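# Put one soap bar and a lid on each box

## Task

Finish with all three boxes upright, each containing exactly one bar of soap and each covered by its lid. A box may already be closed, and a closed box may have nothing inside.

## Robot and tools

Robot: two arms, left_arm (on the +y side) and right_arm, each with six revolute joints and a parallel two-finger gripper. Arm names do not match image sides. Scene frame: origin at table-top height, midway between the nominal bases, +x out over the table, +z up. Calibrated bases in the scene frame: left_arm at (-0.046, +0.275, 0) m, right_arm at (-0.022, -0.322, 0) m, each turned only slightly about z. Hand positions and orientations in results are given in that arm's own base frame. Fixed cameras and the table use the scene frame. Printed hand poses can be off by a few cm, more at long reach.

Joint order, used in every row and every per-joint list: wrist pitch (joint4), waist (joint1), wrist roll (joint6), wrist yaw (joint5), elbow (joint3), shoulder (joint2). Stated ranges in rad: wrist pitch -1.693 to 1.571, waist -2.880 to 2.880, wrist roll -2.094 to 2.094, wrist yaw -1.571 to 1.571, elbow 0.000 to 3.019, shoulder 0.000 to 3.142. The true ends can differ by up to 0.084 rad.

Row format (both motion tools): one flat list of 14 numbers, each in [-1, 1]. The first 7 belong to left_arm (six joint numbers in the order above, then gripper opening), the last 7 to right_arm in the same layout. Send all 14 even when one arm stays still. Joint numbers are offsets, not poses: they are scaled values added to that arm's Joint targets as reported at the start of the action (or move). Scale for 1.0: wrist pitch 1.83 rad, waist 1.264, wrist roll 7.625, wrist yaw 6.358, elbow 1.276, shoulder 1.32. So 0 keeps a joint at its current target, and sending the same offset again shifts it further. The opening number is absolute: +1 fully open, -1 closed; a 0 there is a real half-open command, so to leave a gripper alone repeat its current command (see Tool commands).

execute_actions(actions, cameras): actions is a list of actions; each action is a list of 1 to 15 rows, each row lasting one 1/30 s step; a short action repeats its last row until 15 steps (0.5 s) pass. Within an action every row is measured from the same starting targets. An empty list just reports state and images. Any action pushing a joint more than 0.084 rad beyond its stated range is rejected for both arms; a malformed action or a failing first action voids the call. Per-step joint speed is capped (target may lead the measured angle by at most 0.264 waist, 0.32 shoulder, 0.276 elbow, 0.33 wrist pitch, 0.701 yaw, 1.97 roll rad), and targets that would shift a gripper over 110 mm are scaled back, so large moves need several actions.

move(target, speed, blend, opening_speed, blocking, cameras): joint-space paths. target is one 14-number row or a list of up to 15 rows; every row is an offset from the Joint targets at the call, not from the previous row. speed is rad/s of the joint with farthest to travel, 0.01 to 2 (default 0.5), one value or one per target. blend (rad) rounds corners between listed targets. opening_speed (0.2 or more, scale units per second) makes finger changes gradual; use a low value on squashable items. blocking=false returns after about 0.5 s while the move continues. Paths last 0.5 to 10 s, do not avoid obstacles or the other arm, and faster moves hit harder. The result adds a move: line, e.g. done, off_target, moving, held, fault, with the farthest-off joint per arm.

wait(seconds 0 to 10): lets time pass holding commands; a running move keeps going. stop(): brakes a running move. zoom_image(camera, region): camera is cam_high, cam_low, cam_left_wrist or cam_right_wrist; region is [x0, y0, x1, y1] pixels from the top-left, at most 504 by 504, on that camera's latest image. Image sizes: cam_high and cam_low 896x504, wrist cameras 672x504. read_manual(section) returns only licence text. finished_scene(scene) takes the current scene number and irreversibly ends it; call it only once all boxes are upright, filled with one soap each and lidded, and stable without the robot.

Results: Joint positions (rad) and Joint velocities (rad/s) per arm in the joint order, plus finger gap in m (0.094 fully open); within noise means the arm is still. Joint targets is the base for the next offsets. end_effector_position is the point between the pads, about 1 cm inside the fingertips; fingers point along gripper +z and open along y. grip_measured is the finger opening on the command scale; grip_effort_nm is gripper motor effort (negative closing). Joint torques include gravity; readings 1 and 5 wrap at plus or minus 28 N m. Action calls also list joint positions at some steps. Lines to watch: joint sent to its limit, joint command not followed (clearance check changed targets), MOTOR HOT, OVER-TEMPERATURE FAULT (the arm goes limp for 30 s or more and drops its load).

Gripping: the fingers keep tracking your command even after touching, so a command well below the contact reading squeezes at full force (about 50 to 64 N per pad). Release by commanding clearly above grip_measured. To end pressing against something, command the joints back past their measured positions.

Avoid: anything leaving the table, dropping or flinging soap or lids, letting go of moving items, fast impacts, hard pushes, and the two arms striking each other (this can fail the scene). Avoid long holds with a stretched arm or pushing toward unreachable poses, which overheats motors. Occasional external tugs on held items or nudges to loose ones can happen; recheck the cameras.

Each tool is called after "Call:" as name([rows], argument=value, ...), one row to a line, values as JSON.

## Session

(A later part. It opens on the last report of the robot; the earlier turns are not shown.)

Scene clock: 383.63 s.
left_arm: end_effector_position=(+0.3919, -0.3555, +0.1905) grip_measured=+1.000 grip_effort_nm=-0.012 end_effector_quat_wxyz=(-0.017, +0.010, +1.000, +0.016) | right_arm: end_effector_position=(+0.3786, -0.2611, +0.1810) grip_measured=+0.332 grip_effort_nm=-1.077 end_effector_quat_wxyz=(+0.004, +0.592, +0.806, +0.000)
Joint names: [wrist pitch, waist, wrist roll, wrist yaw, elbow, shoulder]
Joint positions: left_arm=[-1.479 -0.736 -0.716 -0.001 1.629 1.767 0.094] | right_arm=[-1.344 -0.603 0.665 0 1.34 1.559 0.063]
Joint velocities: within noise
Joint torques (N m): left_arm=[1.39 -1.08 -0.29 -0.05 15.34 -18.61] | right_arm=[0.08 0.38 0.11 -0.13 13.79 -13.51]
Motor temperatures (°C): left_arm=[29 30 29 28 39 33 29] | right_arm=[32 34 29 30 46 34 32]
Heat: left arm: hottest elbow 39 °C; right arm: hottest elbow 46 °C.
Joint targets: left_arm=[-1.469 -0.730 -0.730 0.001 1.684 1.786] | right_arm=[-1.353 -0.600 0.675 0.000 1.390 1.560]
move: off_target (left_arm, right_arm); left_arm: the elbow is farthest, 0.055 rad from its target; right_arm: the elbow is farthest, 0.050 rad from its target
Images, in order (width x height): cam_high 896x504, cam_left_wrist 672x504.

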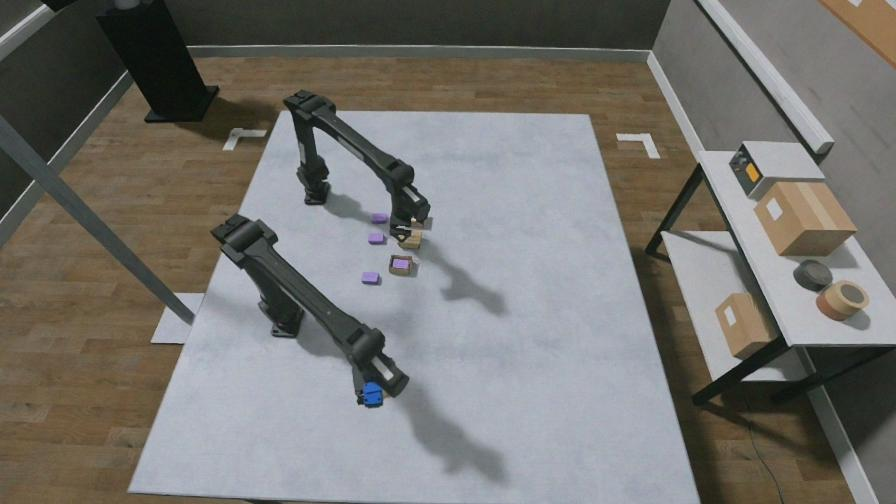

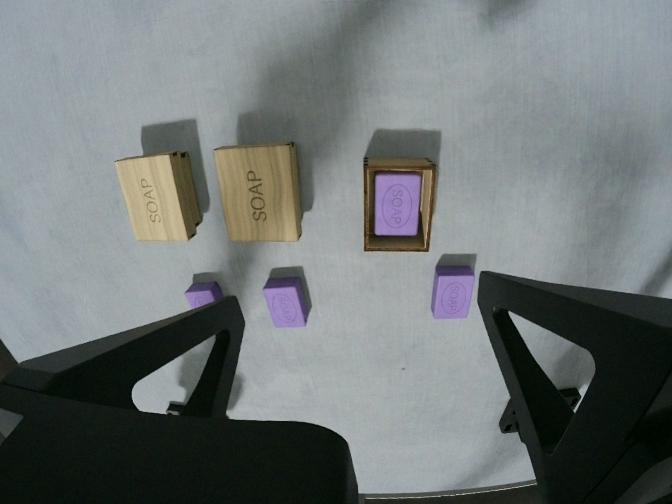

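Call:
zoom_image(camera="cam_left_wrist", region=[340, 130, 500, 330])

Scaled by 2.520 from the camera's 672x504 image, which has a finer 960x720 frame.

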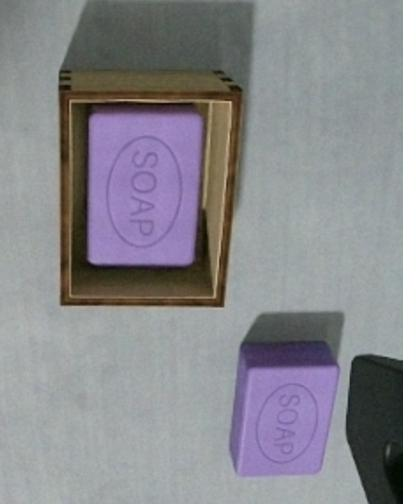

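Call:
move(target=[0,0.75,0,0,0,-0.2,1,0,0,0,0,0,0,0.22], speed=0.8, cameras=[])

Call:
move([
  [0,0,0,0,0,0,1,0,0.943,0,0,0,0,0.22],
  [0,0,0,0,0,0,1,0.129,0.943,0,0,-0.1646,0.0758,0.22],
], speed=[0.7,0.15], cameras=["cam_high","cam_low","cam_right_wrist"])

Call:
zoom_image(camera="cam_low", region=[490, 230, 610, 310])

Call:
zoom_image(camera="cam_high", region=[360, 200, 440, 300])

Scene clock: 427.23 s.
left_arm: end_effector_position=(+0.4882, +0.1125, +0.3077) grip_measured=+1.000 grip_effort_nm=-0.012 end_effector_quat_wxyz=(+0.092, -0.453, +0.886, -0.023) | right_arm: end_effector_position=(+0.3786, -0.2611, +0.1810) grip_measured=+0.332 grip_effort_nm=-1.072 end_effector_quat_wxyz=(+0.004, +0.592, +0.806, +0.000)
Joint names: [wrist pitch, waist, wrist roll, wrist yaw, elbow, shoulder]
Joint positions: left_arm=[-1.479 0.227 -0.717 0 1.629 1.531 0.094] | right_arm=[-1.344 -0.603 0.665 0 1.34 1.559 0.063]
Joint velocities: within noise
Joint torques (N m): left_arm=[1.83 -2.26 -0.19 -0.07 15.86 -17.14] | right_arm=[0.1 0.32 0.11 -0.13 13.82 -13.51]
Motor temperatures (°C): left_arm=[29 30 29 28 45 36 29] | right_arm=[32 34 29 30 49 34 32]
Heat: left arm: hottest elbow 45 °C; right arm: hottest elbow 49 °C.
Joint targets: left_arm=[-1.469 0.218 -0.730 0.001 1.684 1.522] | right_arm=[-1.353 -0.600 0.675 0.000 1.390 1.560]
move: off_target (left_arm, right_arm); left_arm: the elbow is farthest, 0.055 rad from its target; right_arm: the elbow is farthest, 0.050 rad from its target
No camera images: "cameras" was empty.

Scene clock: 431.20 s.
left_arm: end_effector_position=(+0.4882, +0.1125, +0.3077) grip_measured=+1.000 grip_effort_nm=-0.017 end_effector_quat_wxyz=(+0.092, -0.453, +0.886, -0.023) | right_arm: end_effector_position=(+0.3800, +0.2586, +0.0924) grip_measured=+0.331 grip_effort_nm=-1.077 end_effector_quat_wxyz=(-0.001, +0.033, +0.999, +0.000)
Joint names: [wrist pitch, waist, wrist roll, wrist yaw, elbow, shoulder]
Joint positions: left_arm=[-1.479 0.227 -0.717 0 1.629 1.531 0.094] | right_arm=[-1.125 0.598 0.665 -0.001 1.193 1.64 0.063]
Joint velocities: within noise
Joint torques (N m): left_arm=[1.83 -2.32 -0.19 -0.07 15.86 -17.38] | right_arm=[0.69 -0.44 0.11 -0.09 7.77 -12.57]
Motor temperatures (°C): left_arm=[29 30 29 28 46 36 29] | right_arm=[32 34 29 30 48 34 32]
Heat: left arm: hottest elbow 46 °C; right arm: hottest elbow 48 °C.
Joint targets: left_arm=[-1.469 0.218 -0.730 0.001 1.684 1.522] | right_arm=[-1.117 0.592 0.675 0.000 1.180 1.660]
move: off_target (left_arm); left_arm: the elbow is farthest, 0.055 rad from its target
Images, in order (width x height): cam_high 896x504, cam_low 896x504, cam_right_wrist 672x504.

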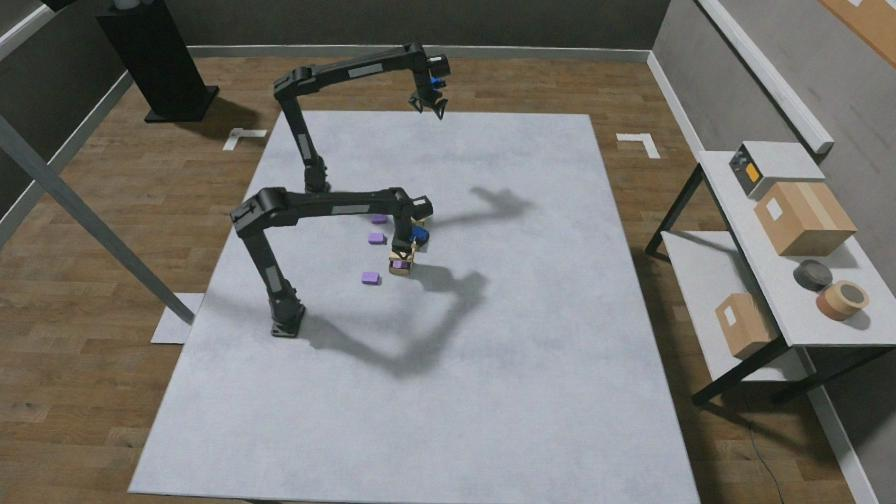

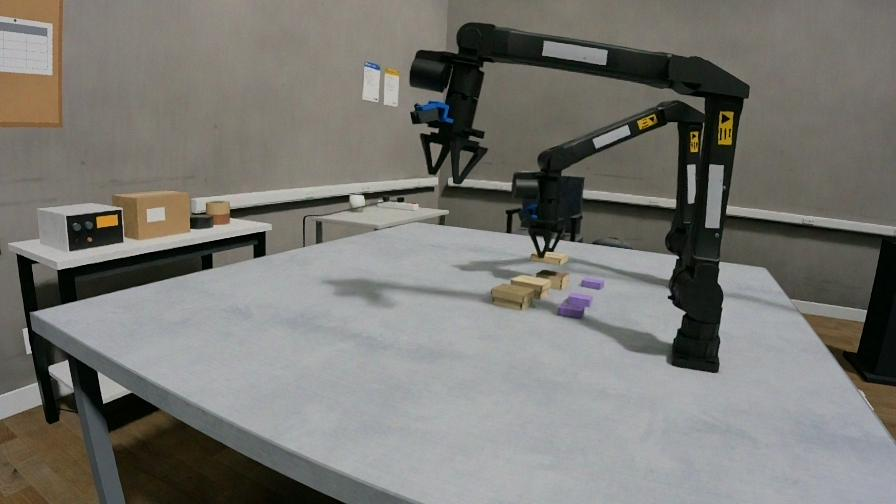

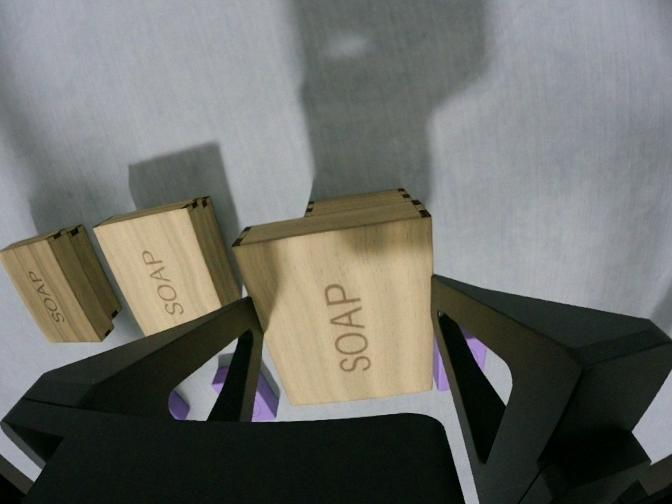

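Scaled by 4.200 from the camera's 896x504 image, which has a finer 1280x720 frame.

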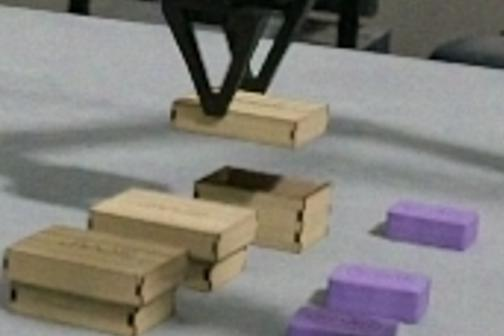

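Scaled by 5.040 from the camera's 896x504 image, which has a finer 1280x720 frame.

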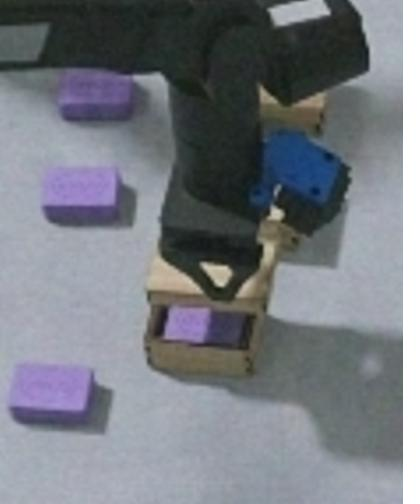

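Call:
move(target=[0,0,0,0,0,0,1,0.0186,-0.015,-0.0025,0,-0.029,-0.0038,0.22], speed=0.15, cameras=["cam_right_wrist"])

Call:
zoom_image(camera="cam_right_wrist", region=[200, 150, 480, 420])

Scene clock: 471.10 s.
left_arm: end_effector_position=(+0.4882, +0.1125, +0.3077) grip_measured=+1.000 grip_effort_nm=-0.012 end_effector_quat_wxyz=(+0.092, -0.453, +0.886, -0.023) | right_arm: end_effector_position=(+0.3791, +0.2481, +0.0802) grip_measured=+0.331 grip_effort_nm=-1.082 end_effector_quat_wxyz=(-0.002, +0.042, +0.999, -0.001)
Joint names: [wrist pitch, waist, wrist roll, wrist yaw, elbow, shoulder]
Joint positions: left_arm=[-1.479 0.227 -0.717 0 1.629 1.531 0.094] | right_arm=[-1.091 0.58 0.665 -0.001 1.157 1.64 0.063]
Joint velocities: within noise
Joint torques (N m): left_arm=[1.81 -2.26 -0.19 -0.07 15.86 -17.38] | right_arm=[0.62 -0.56 -0.07 -0.09 7.51 -12.63]
Motor temperatures (°C): left_arm=[28 30 29 28 50 36 29] | right_arm=[32 33 29 30 45 34 32]
Heat: left arm: hottest elbow 50 °C; right arm: hottest elbow 45 °C.
Joint targets: left_arm=[-1.469 0.218 -0.730 0.001 1.684 1.522] | right_arm=[-1.082 0.573 0.656 0.000 1.143 1.655]
move: off_target (left_arm); left_arm: the elbow is farthest, 0.055 rad from its target
Images, in order (width x height): cam_right_wrist 672x504.

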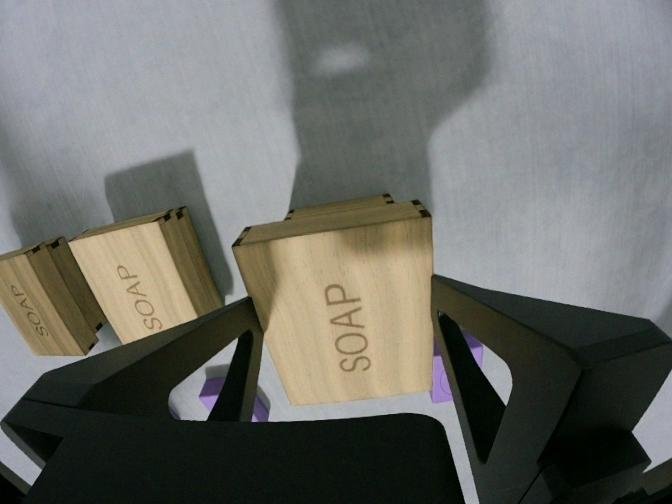

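Scaled by 1.800 from the camera's 672x504 image, which has a finer 960x720 frame.

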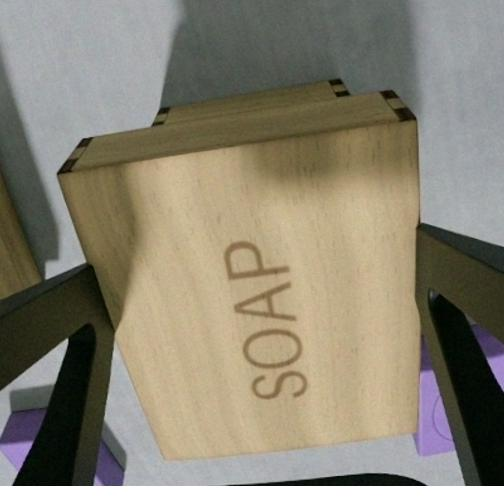

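Call:
wait(seconds=0, cameras=["cam_low","cam_high"])

Call:
zoom_image(camera="cam_low", region=[510, 240, 590, 300])

Call:
zoom_image(camera="cam_high", region=[370, 230, 430, 290])

Scene clock: 511.00 s.
left_arm: end_effector_position=(+0.4882, +0.1125, +0.3077) grip_measured=+1.000 grip_effort_nm=-0.017 end_effector_quat_wxyz=(+0.092, -0.453, +0.886, -0.023) | right_arm: end_effector_position=(+0.3791, +0.2481, +0.0802) grip_measured=+0.331 grip_effort_nm=-1.072 end_effector_quat_wxyz=(-0.002, +0.042, +0.999, -0.001)
Joint names: [wrist pitch, waist, wrist roll, wrist yaw, elbow, shoulder]
Joint positions: left_arm=[-1.479 0.227 -0.717 0 1.629 1.531 0.094] | right_arm=[-1.091 0.58 0.665 -0.001 1.157 1.64 0.063]
Joint velocities: within noise
Joint torques (N m): left_arm=[1.83 -2.32 -0.2 -0.07 15.86 -17.38] | right_arm=[0.69 -0.56 -0.07 -0.1 7.5 -12.69]
Motor temperatures (°C): left_arm=[28 30 29 28 53 36 29] | right_arm=[32 33 28 30 44 34 32]
Heat: left arm: hottest elbow 53 °C; right arm: hottest elbow 44 °C.
Joint targets: left_arm=[-1.469 0.218 -0.730 0.001 1.684 1.522] | right_arm=[-1.083 0.573 0.656 0.000 1.143 1.655]
Tool commands: left_gripper/opening=+1.0 right_gripper/opening=+0.22
Images, in order (width x height): cam_high 896x504, cam_low 896x504.

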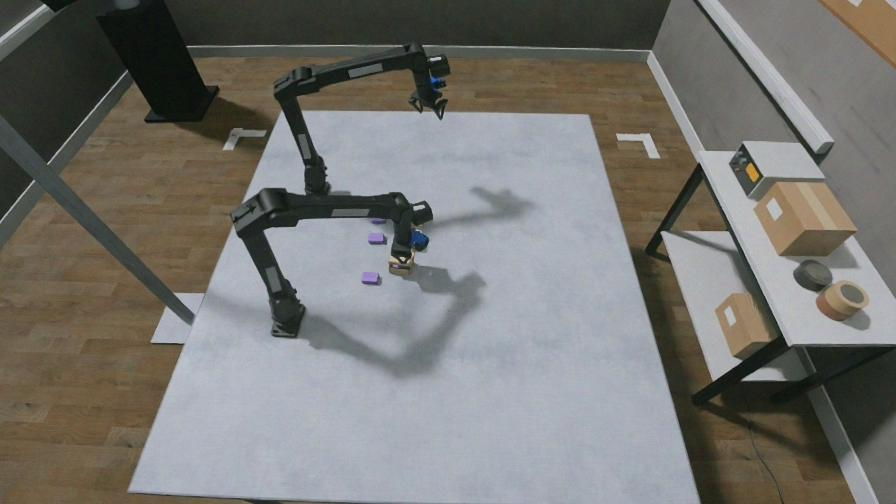

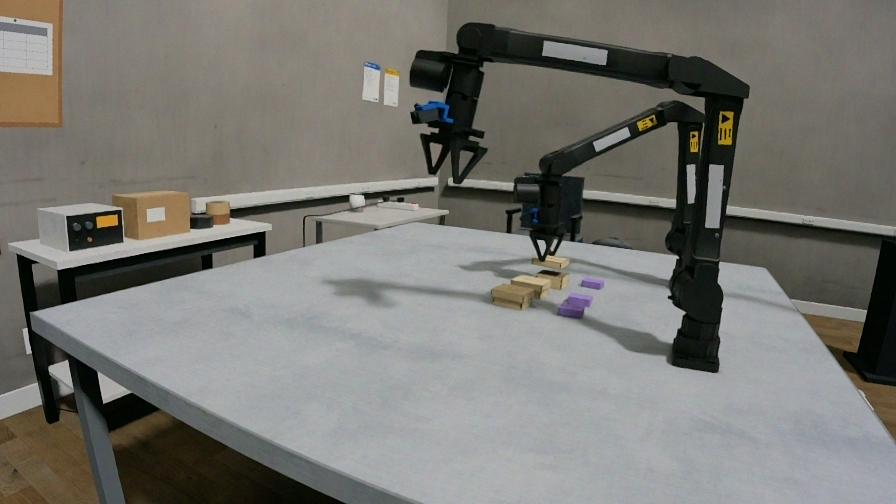

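Scaled by 6.300 from the camera's 896x504 image, which has a finer 1280x720 frame.

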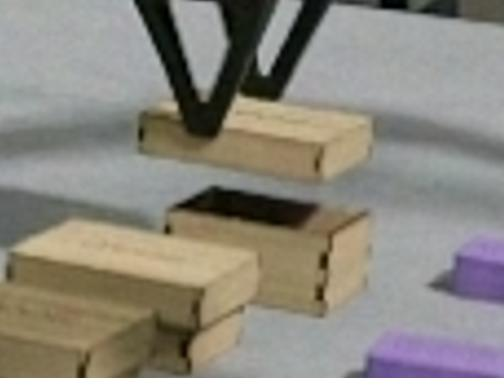

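Scaled by 8.400 from the camera's 896x504 image, which has a finer 1280x720 frame.

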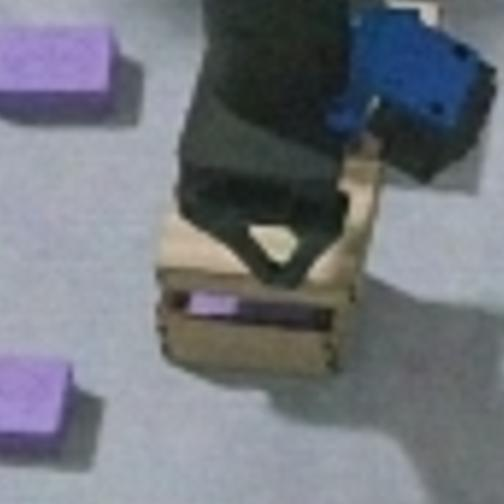

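Call:
move(target=[0,0,0,0,0,0,1,0.0219,0.0047,0.0008,0,-0.0274,0.003,0.22], speed=0.15, cameras=["cam_right_wrist","cam_low","cam_high"])

Call:
zoom_image(camera="cam_low", region=[510, 240, 590, 300])

Call:
zoom_image(camera="cam_high", region=[370, 230, 430, 290])

Scene clock: 529.60 s.
left_arm: end_effector_position=(+0.4882, +0.1125, +0.3077) grip_measured=+1.000 grip_effort_nm=-0.022 end_effector_quat_wxyz=(+0.092, -0.453, +0.886, -0.023) | right_arm: end_effector_position=(+0.3748, +0.2453, +0.0686) grip_measured=+0.331 grip_effort_nm=-1.072 end_effector_quat_wxyz=(+0.000, +0.042, +0.999, +0.001)
Joint names: [wrist pitch, waist, wrist roll, wrist yaw, elbow, shoulder]
Joint positions: left_arm=[-1.479 0.227 -0.717 0 1.629 1.531 0.094] | right_arm=[-1.051 0.58 0.665 -0.001 1.122 1.64 0.063]
Joint velocities: within noise
Joint torques (N m): left_arm=[1.83 -2.26 -0.2 -0.07 15.86 -17.38] | right_arm=[0.77 -0.03 -0.01 -0.1 7.35 -12.16]
Motor temperatures (°C): left_arm=[28 30 29 28 54 37 29] | right_arm=[32 33 28 30 44 34 33]
Heat: left arm: hottest elbow 54 °C; right arm: hottest elbow 44 °C.
Joint targets: left_arm=[-1.469 0.218 -0.730 0.001 1.684 1.522] | right_arm=[-1.043 0.579 0.662 0.000 1.108 1.659]
move: off_target (left_arm); left_arm: the elbow is farthest, 0.055 rad from its target
Images, in order (width x height): cam_high 896x504, cam_low 896x504, cam_right_wrist 672x504.

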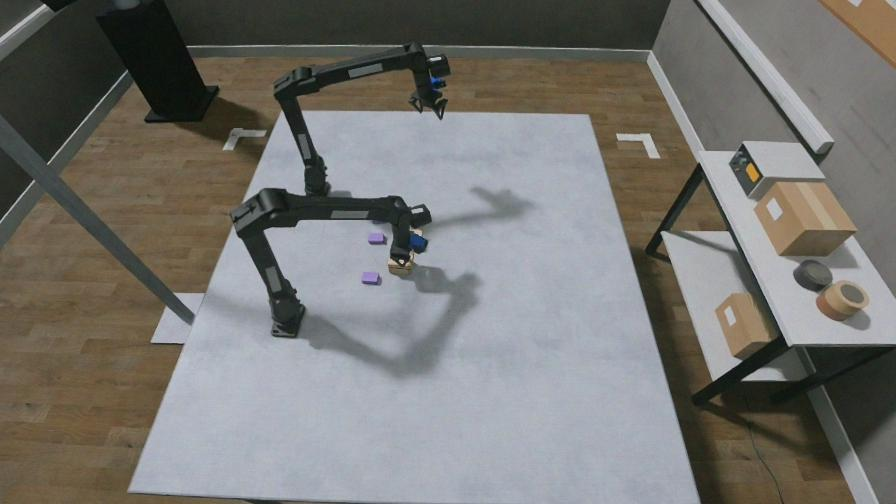

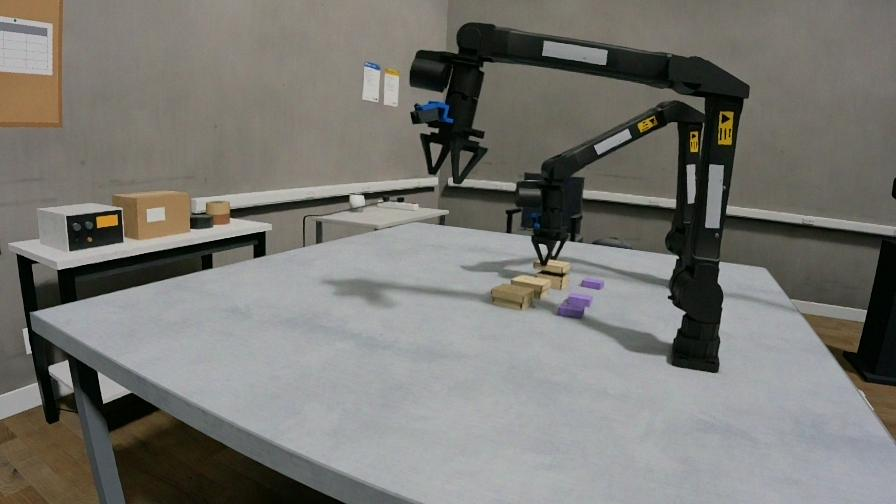

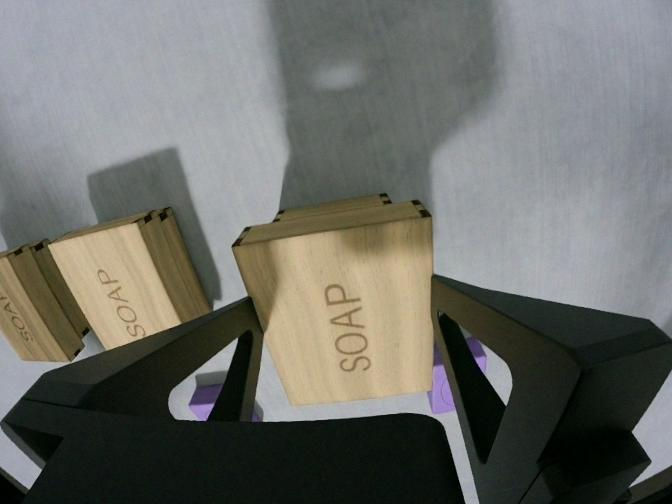

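Scaled by 6.300 from the camera's 896x504 image, which has a finer 1280x720 frame.

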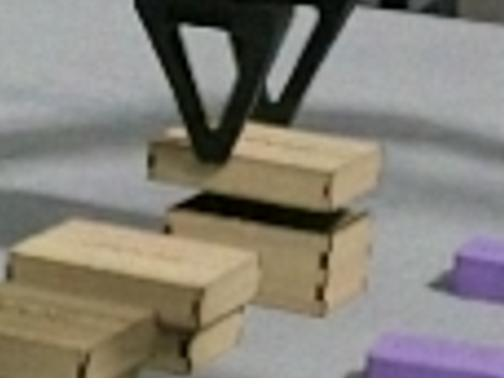

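Scaled by 8.400 from the camera's 896x504 image, which has a finer 1280x720 frame.

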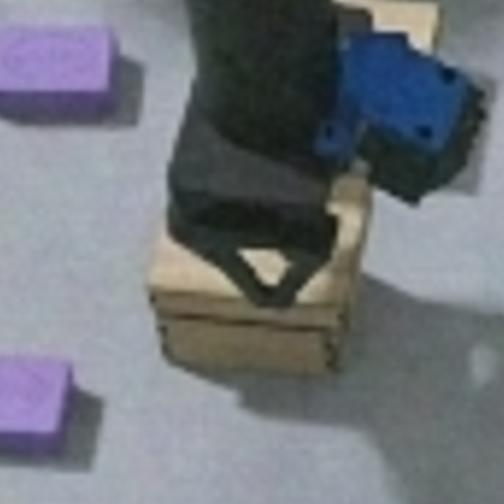

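Call:
move(target=[0,0,0,0,0,0,1,0.0344,0.0024,0,0,-0.0227,0.0273,0.22], speed=0.04, cameras=["cam_right_wrist","cam_low","cam_high"])

Call:
zoom_image(camera="cam_low", region=[510, 240, 590, 300])

Call:
zoom_image(camera="cam_high", region=[370, 230, 430, 290])

Scene clock: 549.07 s.
left_arm: end_effector_position=(+0.4882, +0.1125, +0.3077) grip_measured=+1.000 grip_effort_nm=-0.007 end_effector_quat_wxyz=(+0.092, -0.453, +0.886, -0.023) | right_arm: end_effector_position=(+0.3757, +0.2459, +0.0562) grip_measured=+0.331 grip_effort_nm=-1.077 end_effector_quat_wxyz=(+0.003, +0.042, +0.999, +0.003)
Joint names: [wrist pitch, waist, wrist roll, wrist yaw, elbow, shoulder]
Joint positions: left_arm=[-1.479 0.227 -0.717 0 1.629 1.531 0.094] | right_arm=[-1.01 0.58 0.665 -0.001 1.104 1.655 0.063]
Joint velocities: within noise
Joint torques (N m): left_arm=[1.81 -2.32 -0.2 -0.06 15.86 -17.38] | right_arm=[1.55 0.26 -0.01 -0.1 6.27 -10.64]
Motor temperatures (°C): left_arm=[28 30 29 28 55 37 29] | right_arm=[32 33 28 30 42 34 33]
Heat: left arm: hottest elbow 55 °C; right arm: hottest elbow 42 °C.
Joint targets: left_arm=[-1.469 0.218 -0.730 0.001 1.684 1.522] | right_arm=[-0.979 0.582 0.662 0.000 1.079 1.695]
move: off_target (left_arm, right_arm); left_arm: the elbow is farthest, 0.055 rad from its target; right_arm: the shoulder is farthest, 0.040 rad from its target
Images, in order (width x height): cam_high 896x504, cam_low 896x504, cam_right_wrist 672x504.

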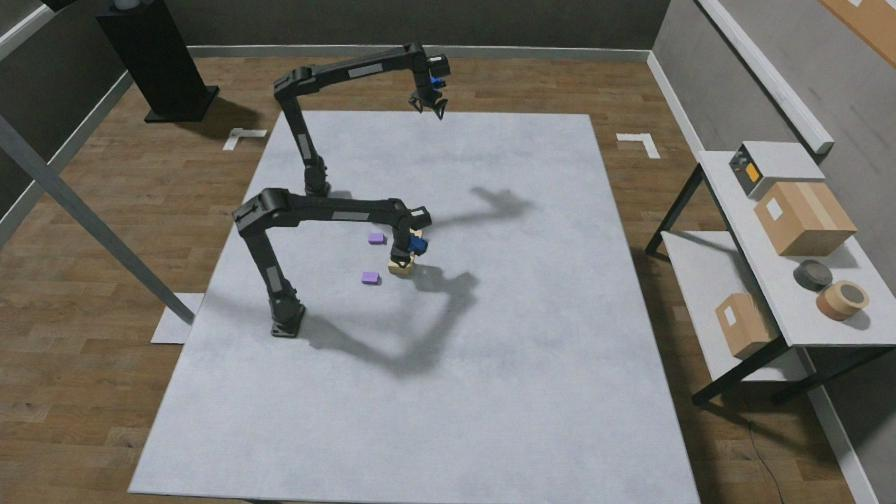

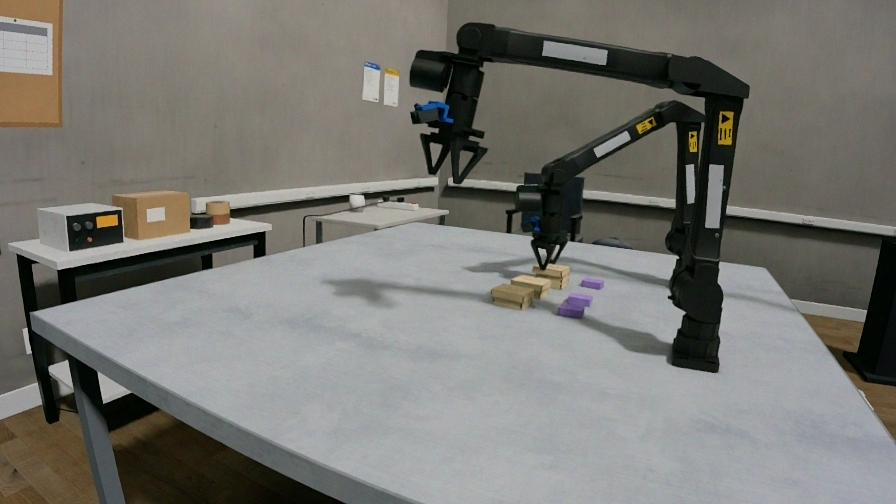

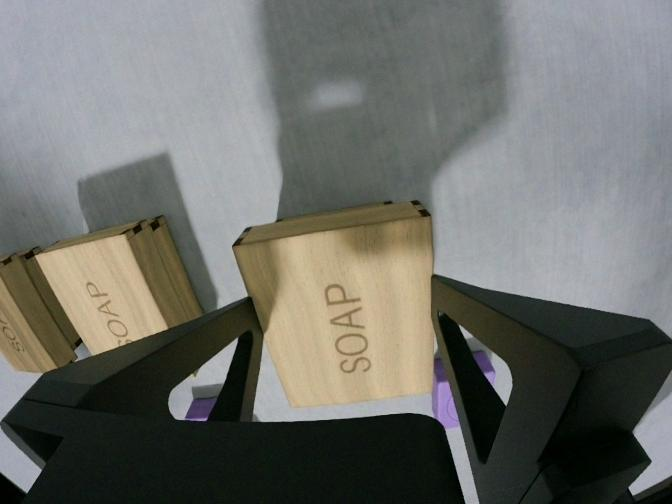

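Scaled by 6.300 from the camera's 896x504 image, which has a finer 1280x720 frame.

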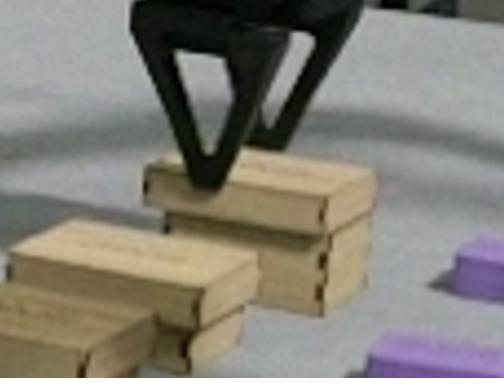

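Scaled by 8.400 from the camera's 896x504 image, which has a finer 1280x720 frame.

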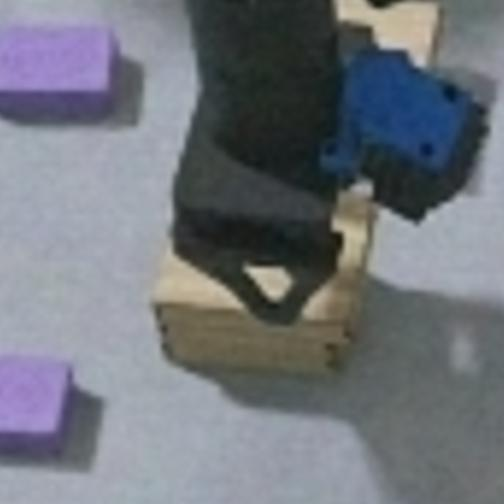

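Call:
move(target=[0,0,0,0,0,0,1,-0.0388,0.0024,0,0,0.0306,-0.053,0.22], speed=0.1, cameras=["cam_right_wrist","cam_low"])

Call:
zoom_image(camera="cam_low", region=[510, 240, 590, 300])

Scene clock: 572.03 s.
left_arm: end_effector_position=(+0.4882, +0.1125, +0.3077) grip_measured=+1.000 grip_effort_nm=-0.017 end_effector_quat_wxyz=(+0.092, -0.453, +0.886, -0.023) | right_arm: end_effector_position=(+0.3699, +0.2421, +0.0635) grip_measured=+0.331 grip_effort_nm=-1.077 end_effector_quat_wxyz=(-0.003, +0.042, +0.999, -0.001)
Joint names: [wrist pitch, waist, wrist roll, wrist yaw, elbow, shoulder]
Joint positions: left_arm=[-1.479 0.227 -0.717 0 1.629 1.531 0.094] | right_arm=[-1.043 0.58 0.665 -0.001 1.103 1.638 0.063]
Joint velocities: within noise
Joint torques (N m): left_arm=[1.83 -2.32 -0.2 -0.07 15.86 -17.44] | right_arm=[0.05 0.56 -0.01 -0.1 9.66 -14.51]
Motor temperatures (°C): left_arm=[28 30 29 28 56 37 29] | right_arm=[32 33 28 30 41 33 33]
Heat: left arm: hottest elbow 56 °C; right arm: hottest elbow 41 °C.
Joint targets: left_arm=[-1.469 0.218 -0.730 0.001 1.684 1.522] | right_arm=[-1.050 0.585 0.662 0.000 1.118 1.625]
move: off_target (left_arm); left_arm: the elbow is farthest, 0.055 rad from its target
Images, in order (width x height): cam_low 896x504, cam_right_wrist 672x504.

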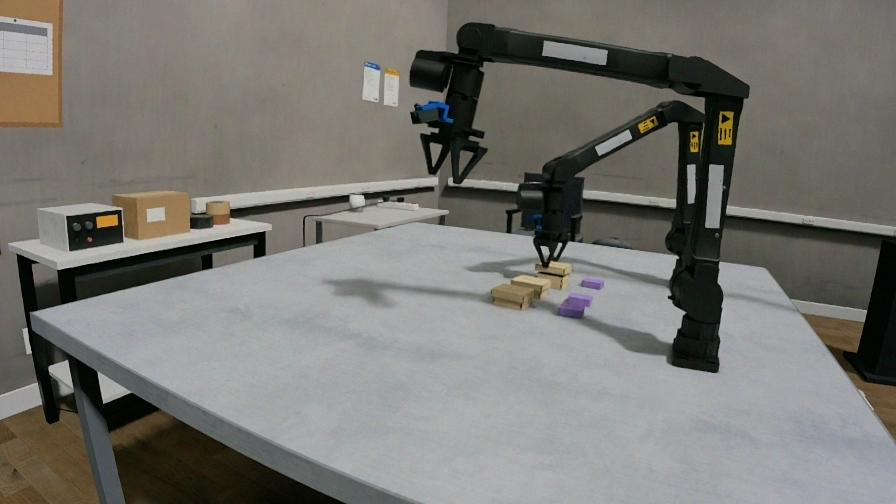

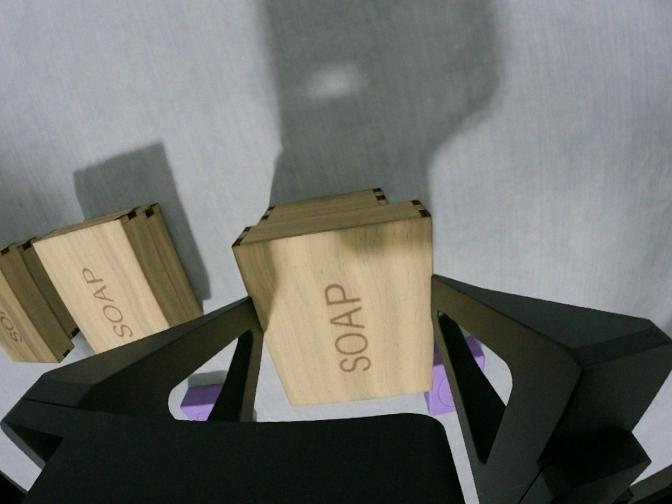

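Scaled by 6.300 from the camera's 896x504 image, which has a finer 1280x720 frame.

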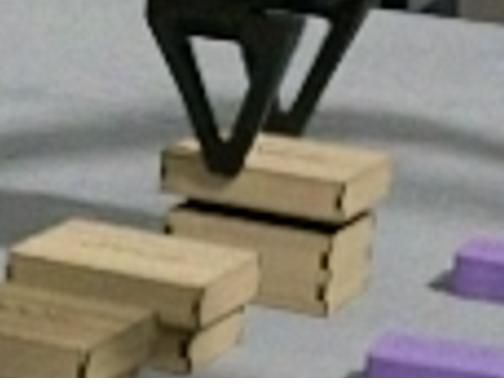

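Call:
move(target=[0,0,0,0,0,0,1,0.0044,0.0111,0,0,-0.011,0.0235,0.22], speed=0.1, cameras=["cam_right_wrist","cam_low"])

Call:
zoom_image(camera="cam_low", region=[510, 240, 590, 300])

Scene clock: 584.63 s.
left_arm: end_effector_position=(+0.4882, +0.1125, +0.3077) grip_measured=+1.000 grip_effort_nm=-0.007 end_effector_quat_wxyz=(+0.092, -0.453, +0.886, -0.023) | right_arm: end_effector_position=(+0.3671, +0.2463, +0.0635) grip_measured=+0.331 grip_effort_nm=-1.077 end_effector_quat_wxyz=(-0.003, +0.037, +0.999, -0.001)
Joint names: [wrist pitch, waist, wrist roll, wrist yaw, elbow, shoulder]
Joint positions: left_arm=[-1.479 0.227 -0.717 0 1.629 1.531 0.094] | right_arm=[-1.043 0.592 0.665 -0.001 1.103 1.638 0.063]
Joint velocities: within noise
Joint torques (N m): left_arm=[1.81 -2.32 -0.19 -0.07 15.87 -17.44] | right_arm=[0.39 0.73 -0.01 -0.1 8.49 -12.04]
Motor temperatures (°C): left_arm=[28 30 29 28 56 37 29] | right_arm=[32 33 28 30 42 32 33]
Heat: left arm: hottest elbow 56 °C; right arm: hottest elbow 42 °C.
Joint targets: left_arm=[-1.469 0.218 -0.730 0.001 1.684 1.522] | right_arm=[-1.043 0.599 0.662 0.000 1.104 1.656]
move: off_target (left_arm); left_arm: the elbow is farthest, 0.055 rad from its target
Images, in order (width x height): cam_low 896x504, cam_right_wrist 672x504.

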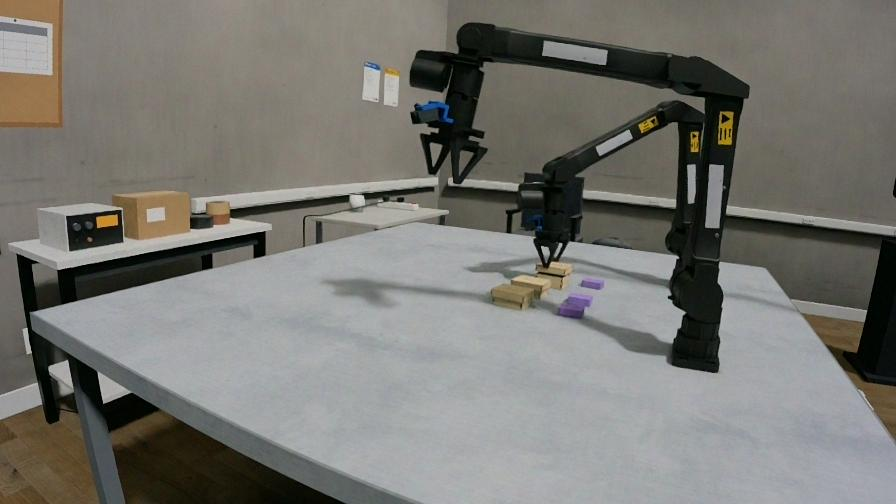

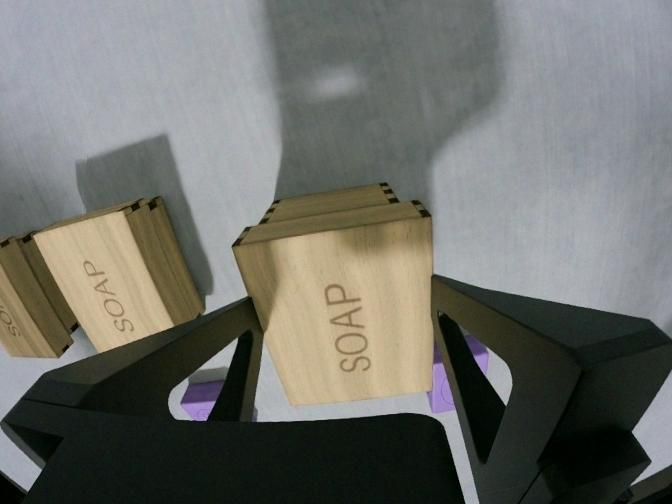

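Scaled by 6.300 from the camera's 896x504 image, which has a finer 1280x720 frame.

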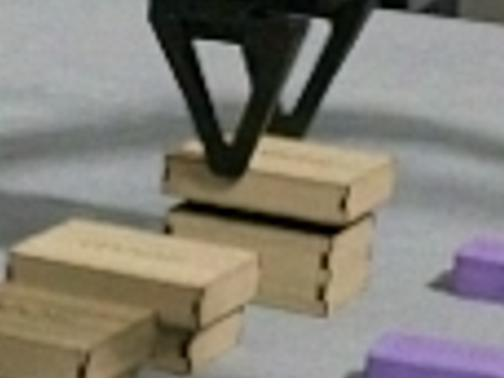

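Call:
move([
  [0,0,0,0,0,0,1,-0.0328,0,0,0,0.0705,-0.0227,0.22],
  [0,0,0,0,0,0,1,0.0027,0,0,0,-0.0024,0.0015,0.22],
], speed=0.1, cameras=["cam_right_wrist","cam_low"])

Call:
zoom_image(camera="cam_low", region=[510, 240, 590, 300])

Scene clock: 604.53 s.
left_arm: end_effector_position=(+0.4882, +0.1125, +0.3077) grip_measured=+1.000 grip_effort_nm=-0.022 end_effector_quat_wxyz=(+0.092, -0.453, +0.886, -0.023) | right_arm: end_effector_position=(+0.3702, +0.2484, +0.0669) grip_measured=+0.331 grip_effort_nm=-1.077 end_effector_quat_wxyz=(+0.000, +0.037, +0.999, +0.001)
Joint names: [wrist pitch, waist, wrist roll, wrist yaw, elbow, shoulder]
Joint positions: left_arm=[-1.479 0.227 -0.717 0 1.629 1.531 0.094] | right_arm=[-1.046 0.592 0.665 -0.001 1.114 1.638 0.063]
Joint velocities: within noise
Joint torques (N m): left_arm=[1.83 -2.26 -0.2 -0.07 15.84 -17.38] | right_arm=[0.68 0.79 -0.01 -0.1 7.41 -11.99]
Motor temperatures (°C): left_arm=[28 30 29 28 57 37 29] | right_arm=[32 33 28 30 42 32 33]
Heat: left arm: hottest elbow 57 °C; right arm: hottest elbow 42 °C.
Joint targets: left_arm=[-1.469 0.218 -0.730 0.001 1.684 1.522] | right_arm=[-1.037 0.599 0.662 0.000 1.101 1.658]
move: off_target (left_arm); left_arm: the elbow is farthest, 0.055 rad from its target
Images, in order (width x height): cam_low 896x504, cam_right_wrist 672x504.

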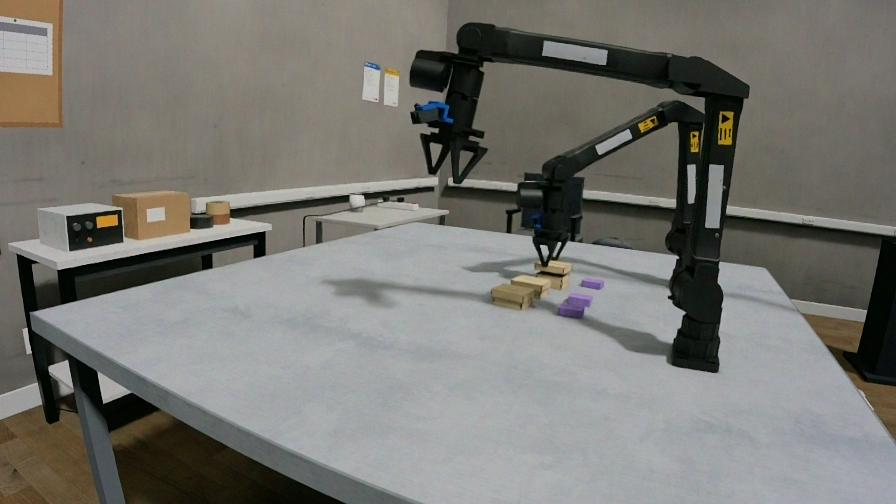

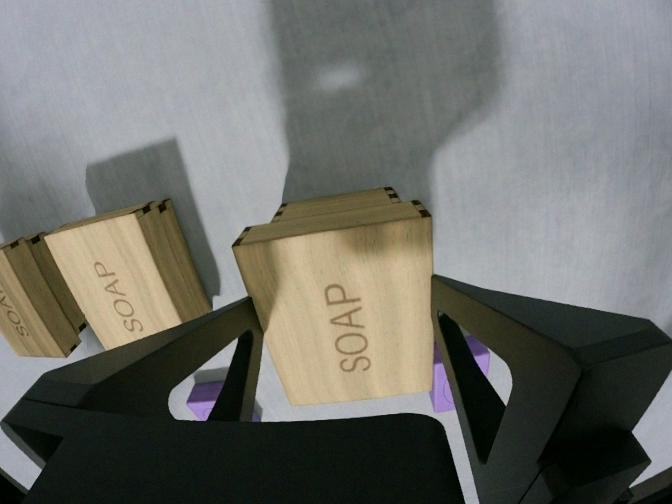

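Scaled by 6.300 from the camera's 896x504 image, which has a finer 1280x720 frame.

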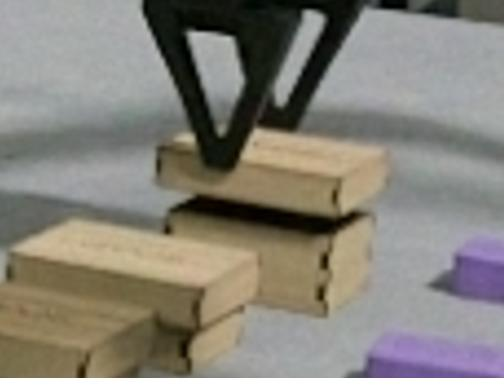

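Call:
move(target=[0,0,0,0,0,0,1,0.036,0,0,0,-0.0266,0.0265,0.22], speed=0.04, cameras=["cam_right_wrist","cam_low"])

Call:
zoom_image(camera="cam_low", region=[510, 240, 590, 300])

Scene clock: 616.17 s.
left_arm: end_effector_position=(+0.4882, +0.1125, +0.3077) grip_measured=+1.000 grip_effort_nm=-0.017 end_effector_quat_wxyz=(+0.092, -0.453, +0.886, -0.023) | right_arm: end_effector_position=(+0.3712, +0.2486, +0.0509) grip_measured=+0.331 grip_effort_nm=-1.067 end_effector_quat_wxyz=(+0.006, +0.037, +0.999, +0.003)
Joint names: [wrist pitch, waist, wrist roll, wrist yaw, elbow, shoulder]
Joint positions: left_arm=[-1.479 0.227 -0.717 0 1.629 1.531 0.094] | right_arm=[-0.99 0.592 0.665 0.001 1.088 1.655 0.063]
Joint velocities: within noise
Joint torques (N m): left_arm=[1.83 -2.32 -0.19 -0.06 15.87 -17.32] | right_arm=[1.02 0.73 -0.01 -0.19 6.56 -10.75]
Motor temperatures (°C): left_arm=[28 30 29 28 57 37 29] | right_arm=[32 33 28 30 42 32 33]
Heat: left arm: hottest elbow 57 °C; right arm: hottest elbow 42 °C.
Joint targets: left_arm=[-1.469 0.218 -0.730 0.001 1.684 1.522] | right_arm=[-0.971 0.599 0.662 0.000 1.067 1.693]
move: off_target (left_arm, right_arm); left_arm: the elbow is farthest, 0.055 rad from its target; right_arm: the shoulder is farthest, 0.038 rad from its target
Images, in order (width x height): cam_low 896x504, cam_right_wrist 672x504.

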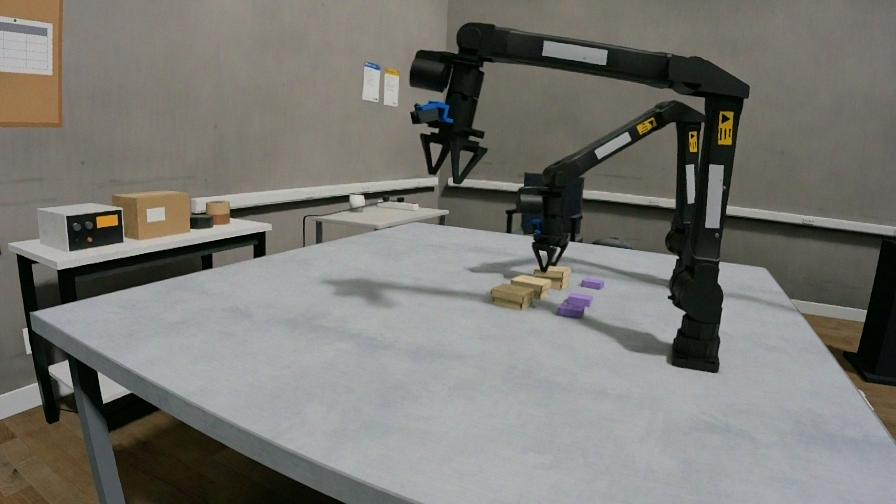

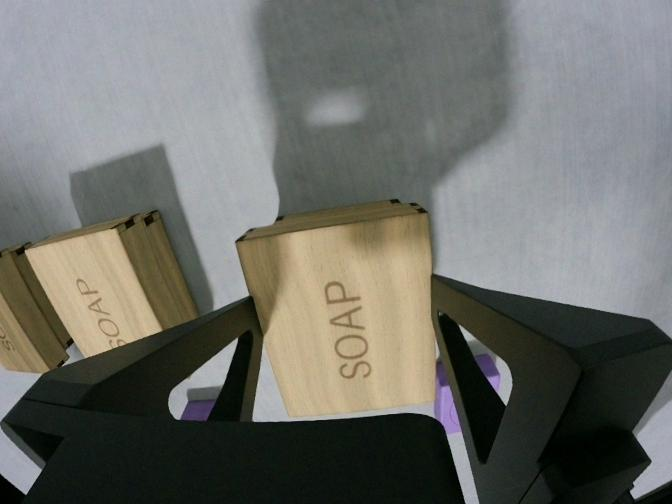

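Scaled by 6.300 from the camera's 896x504 image, which has a finer 1280x720 frame.

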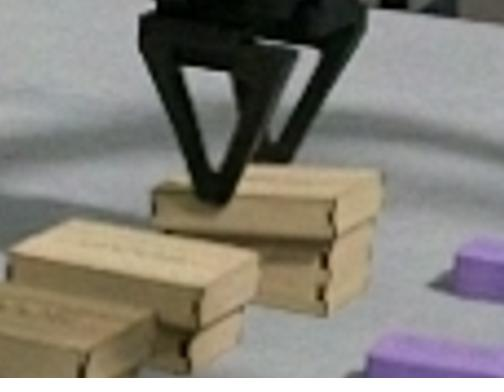

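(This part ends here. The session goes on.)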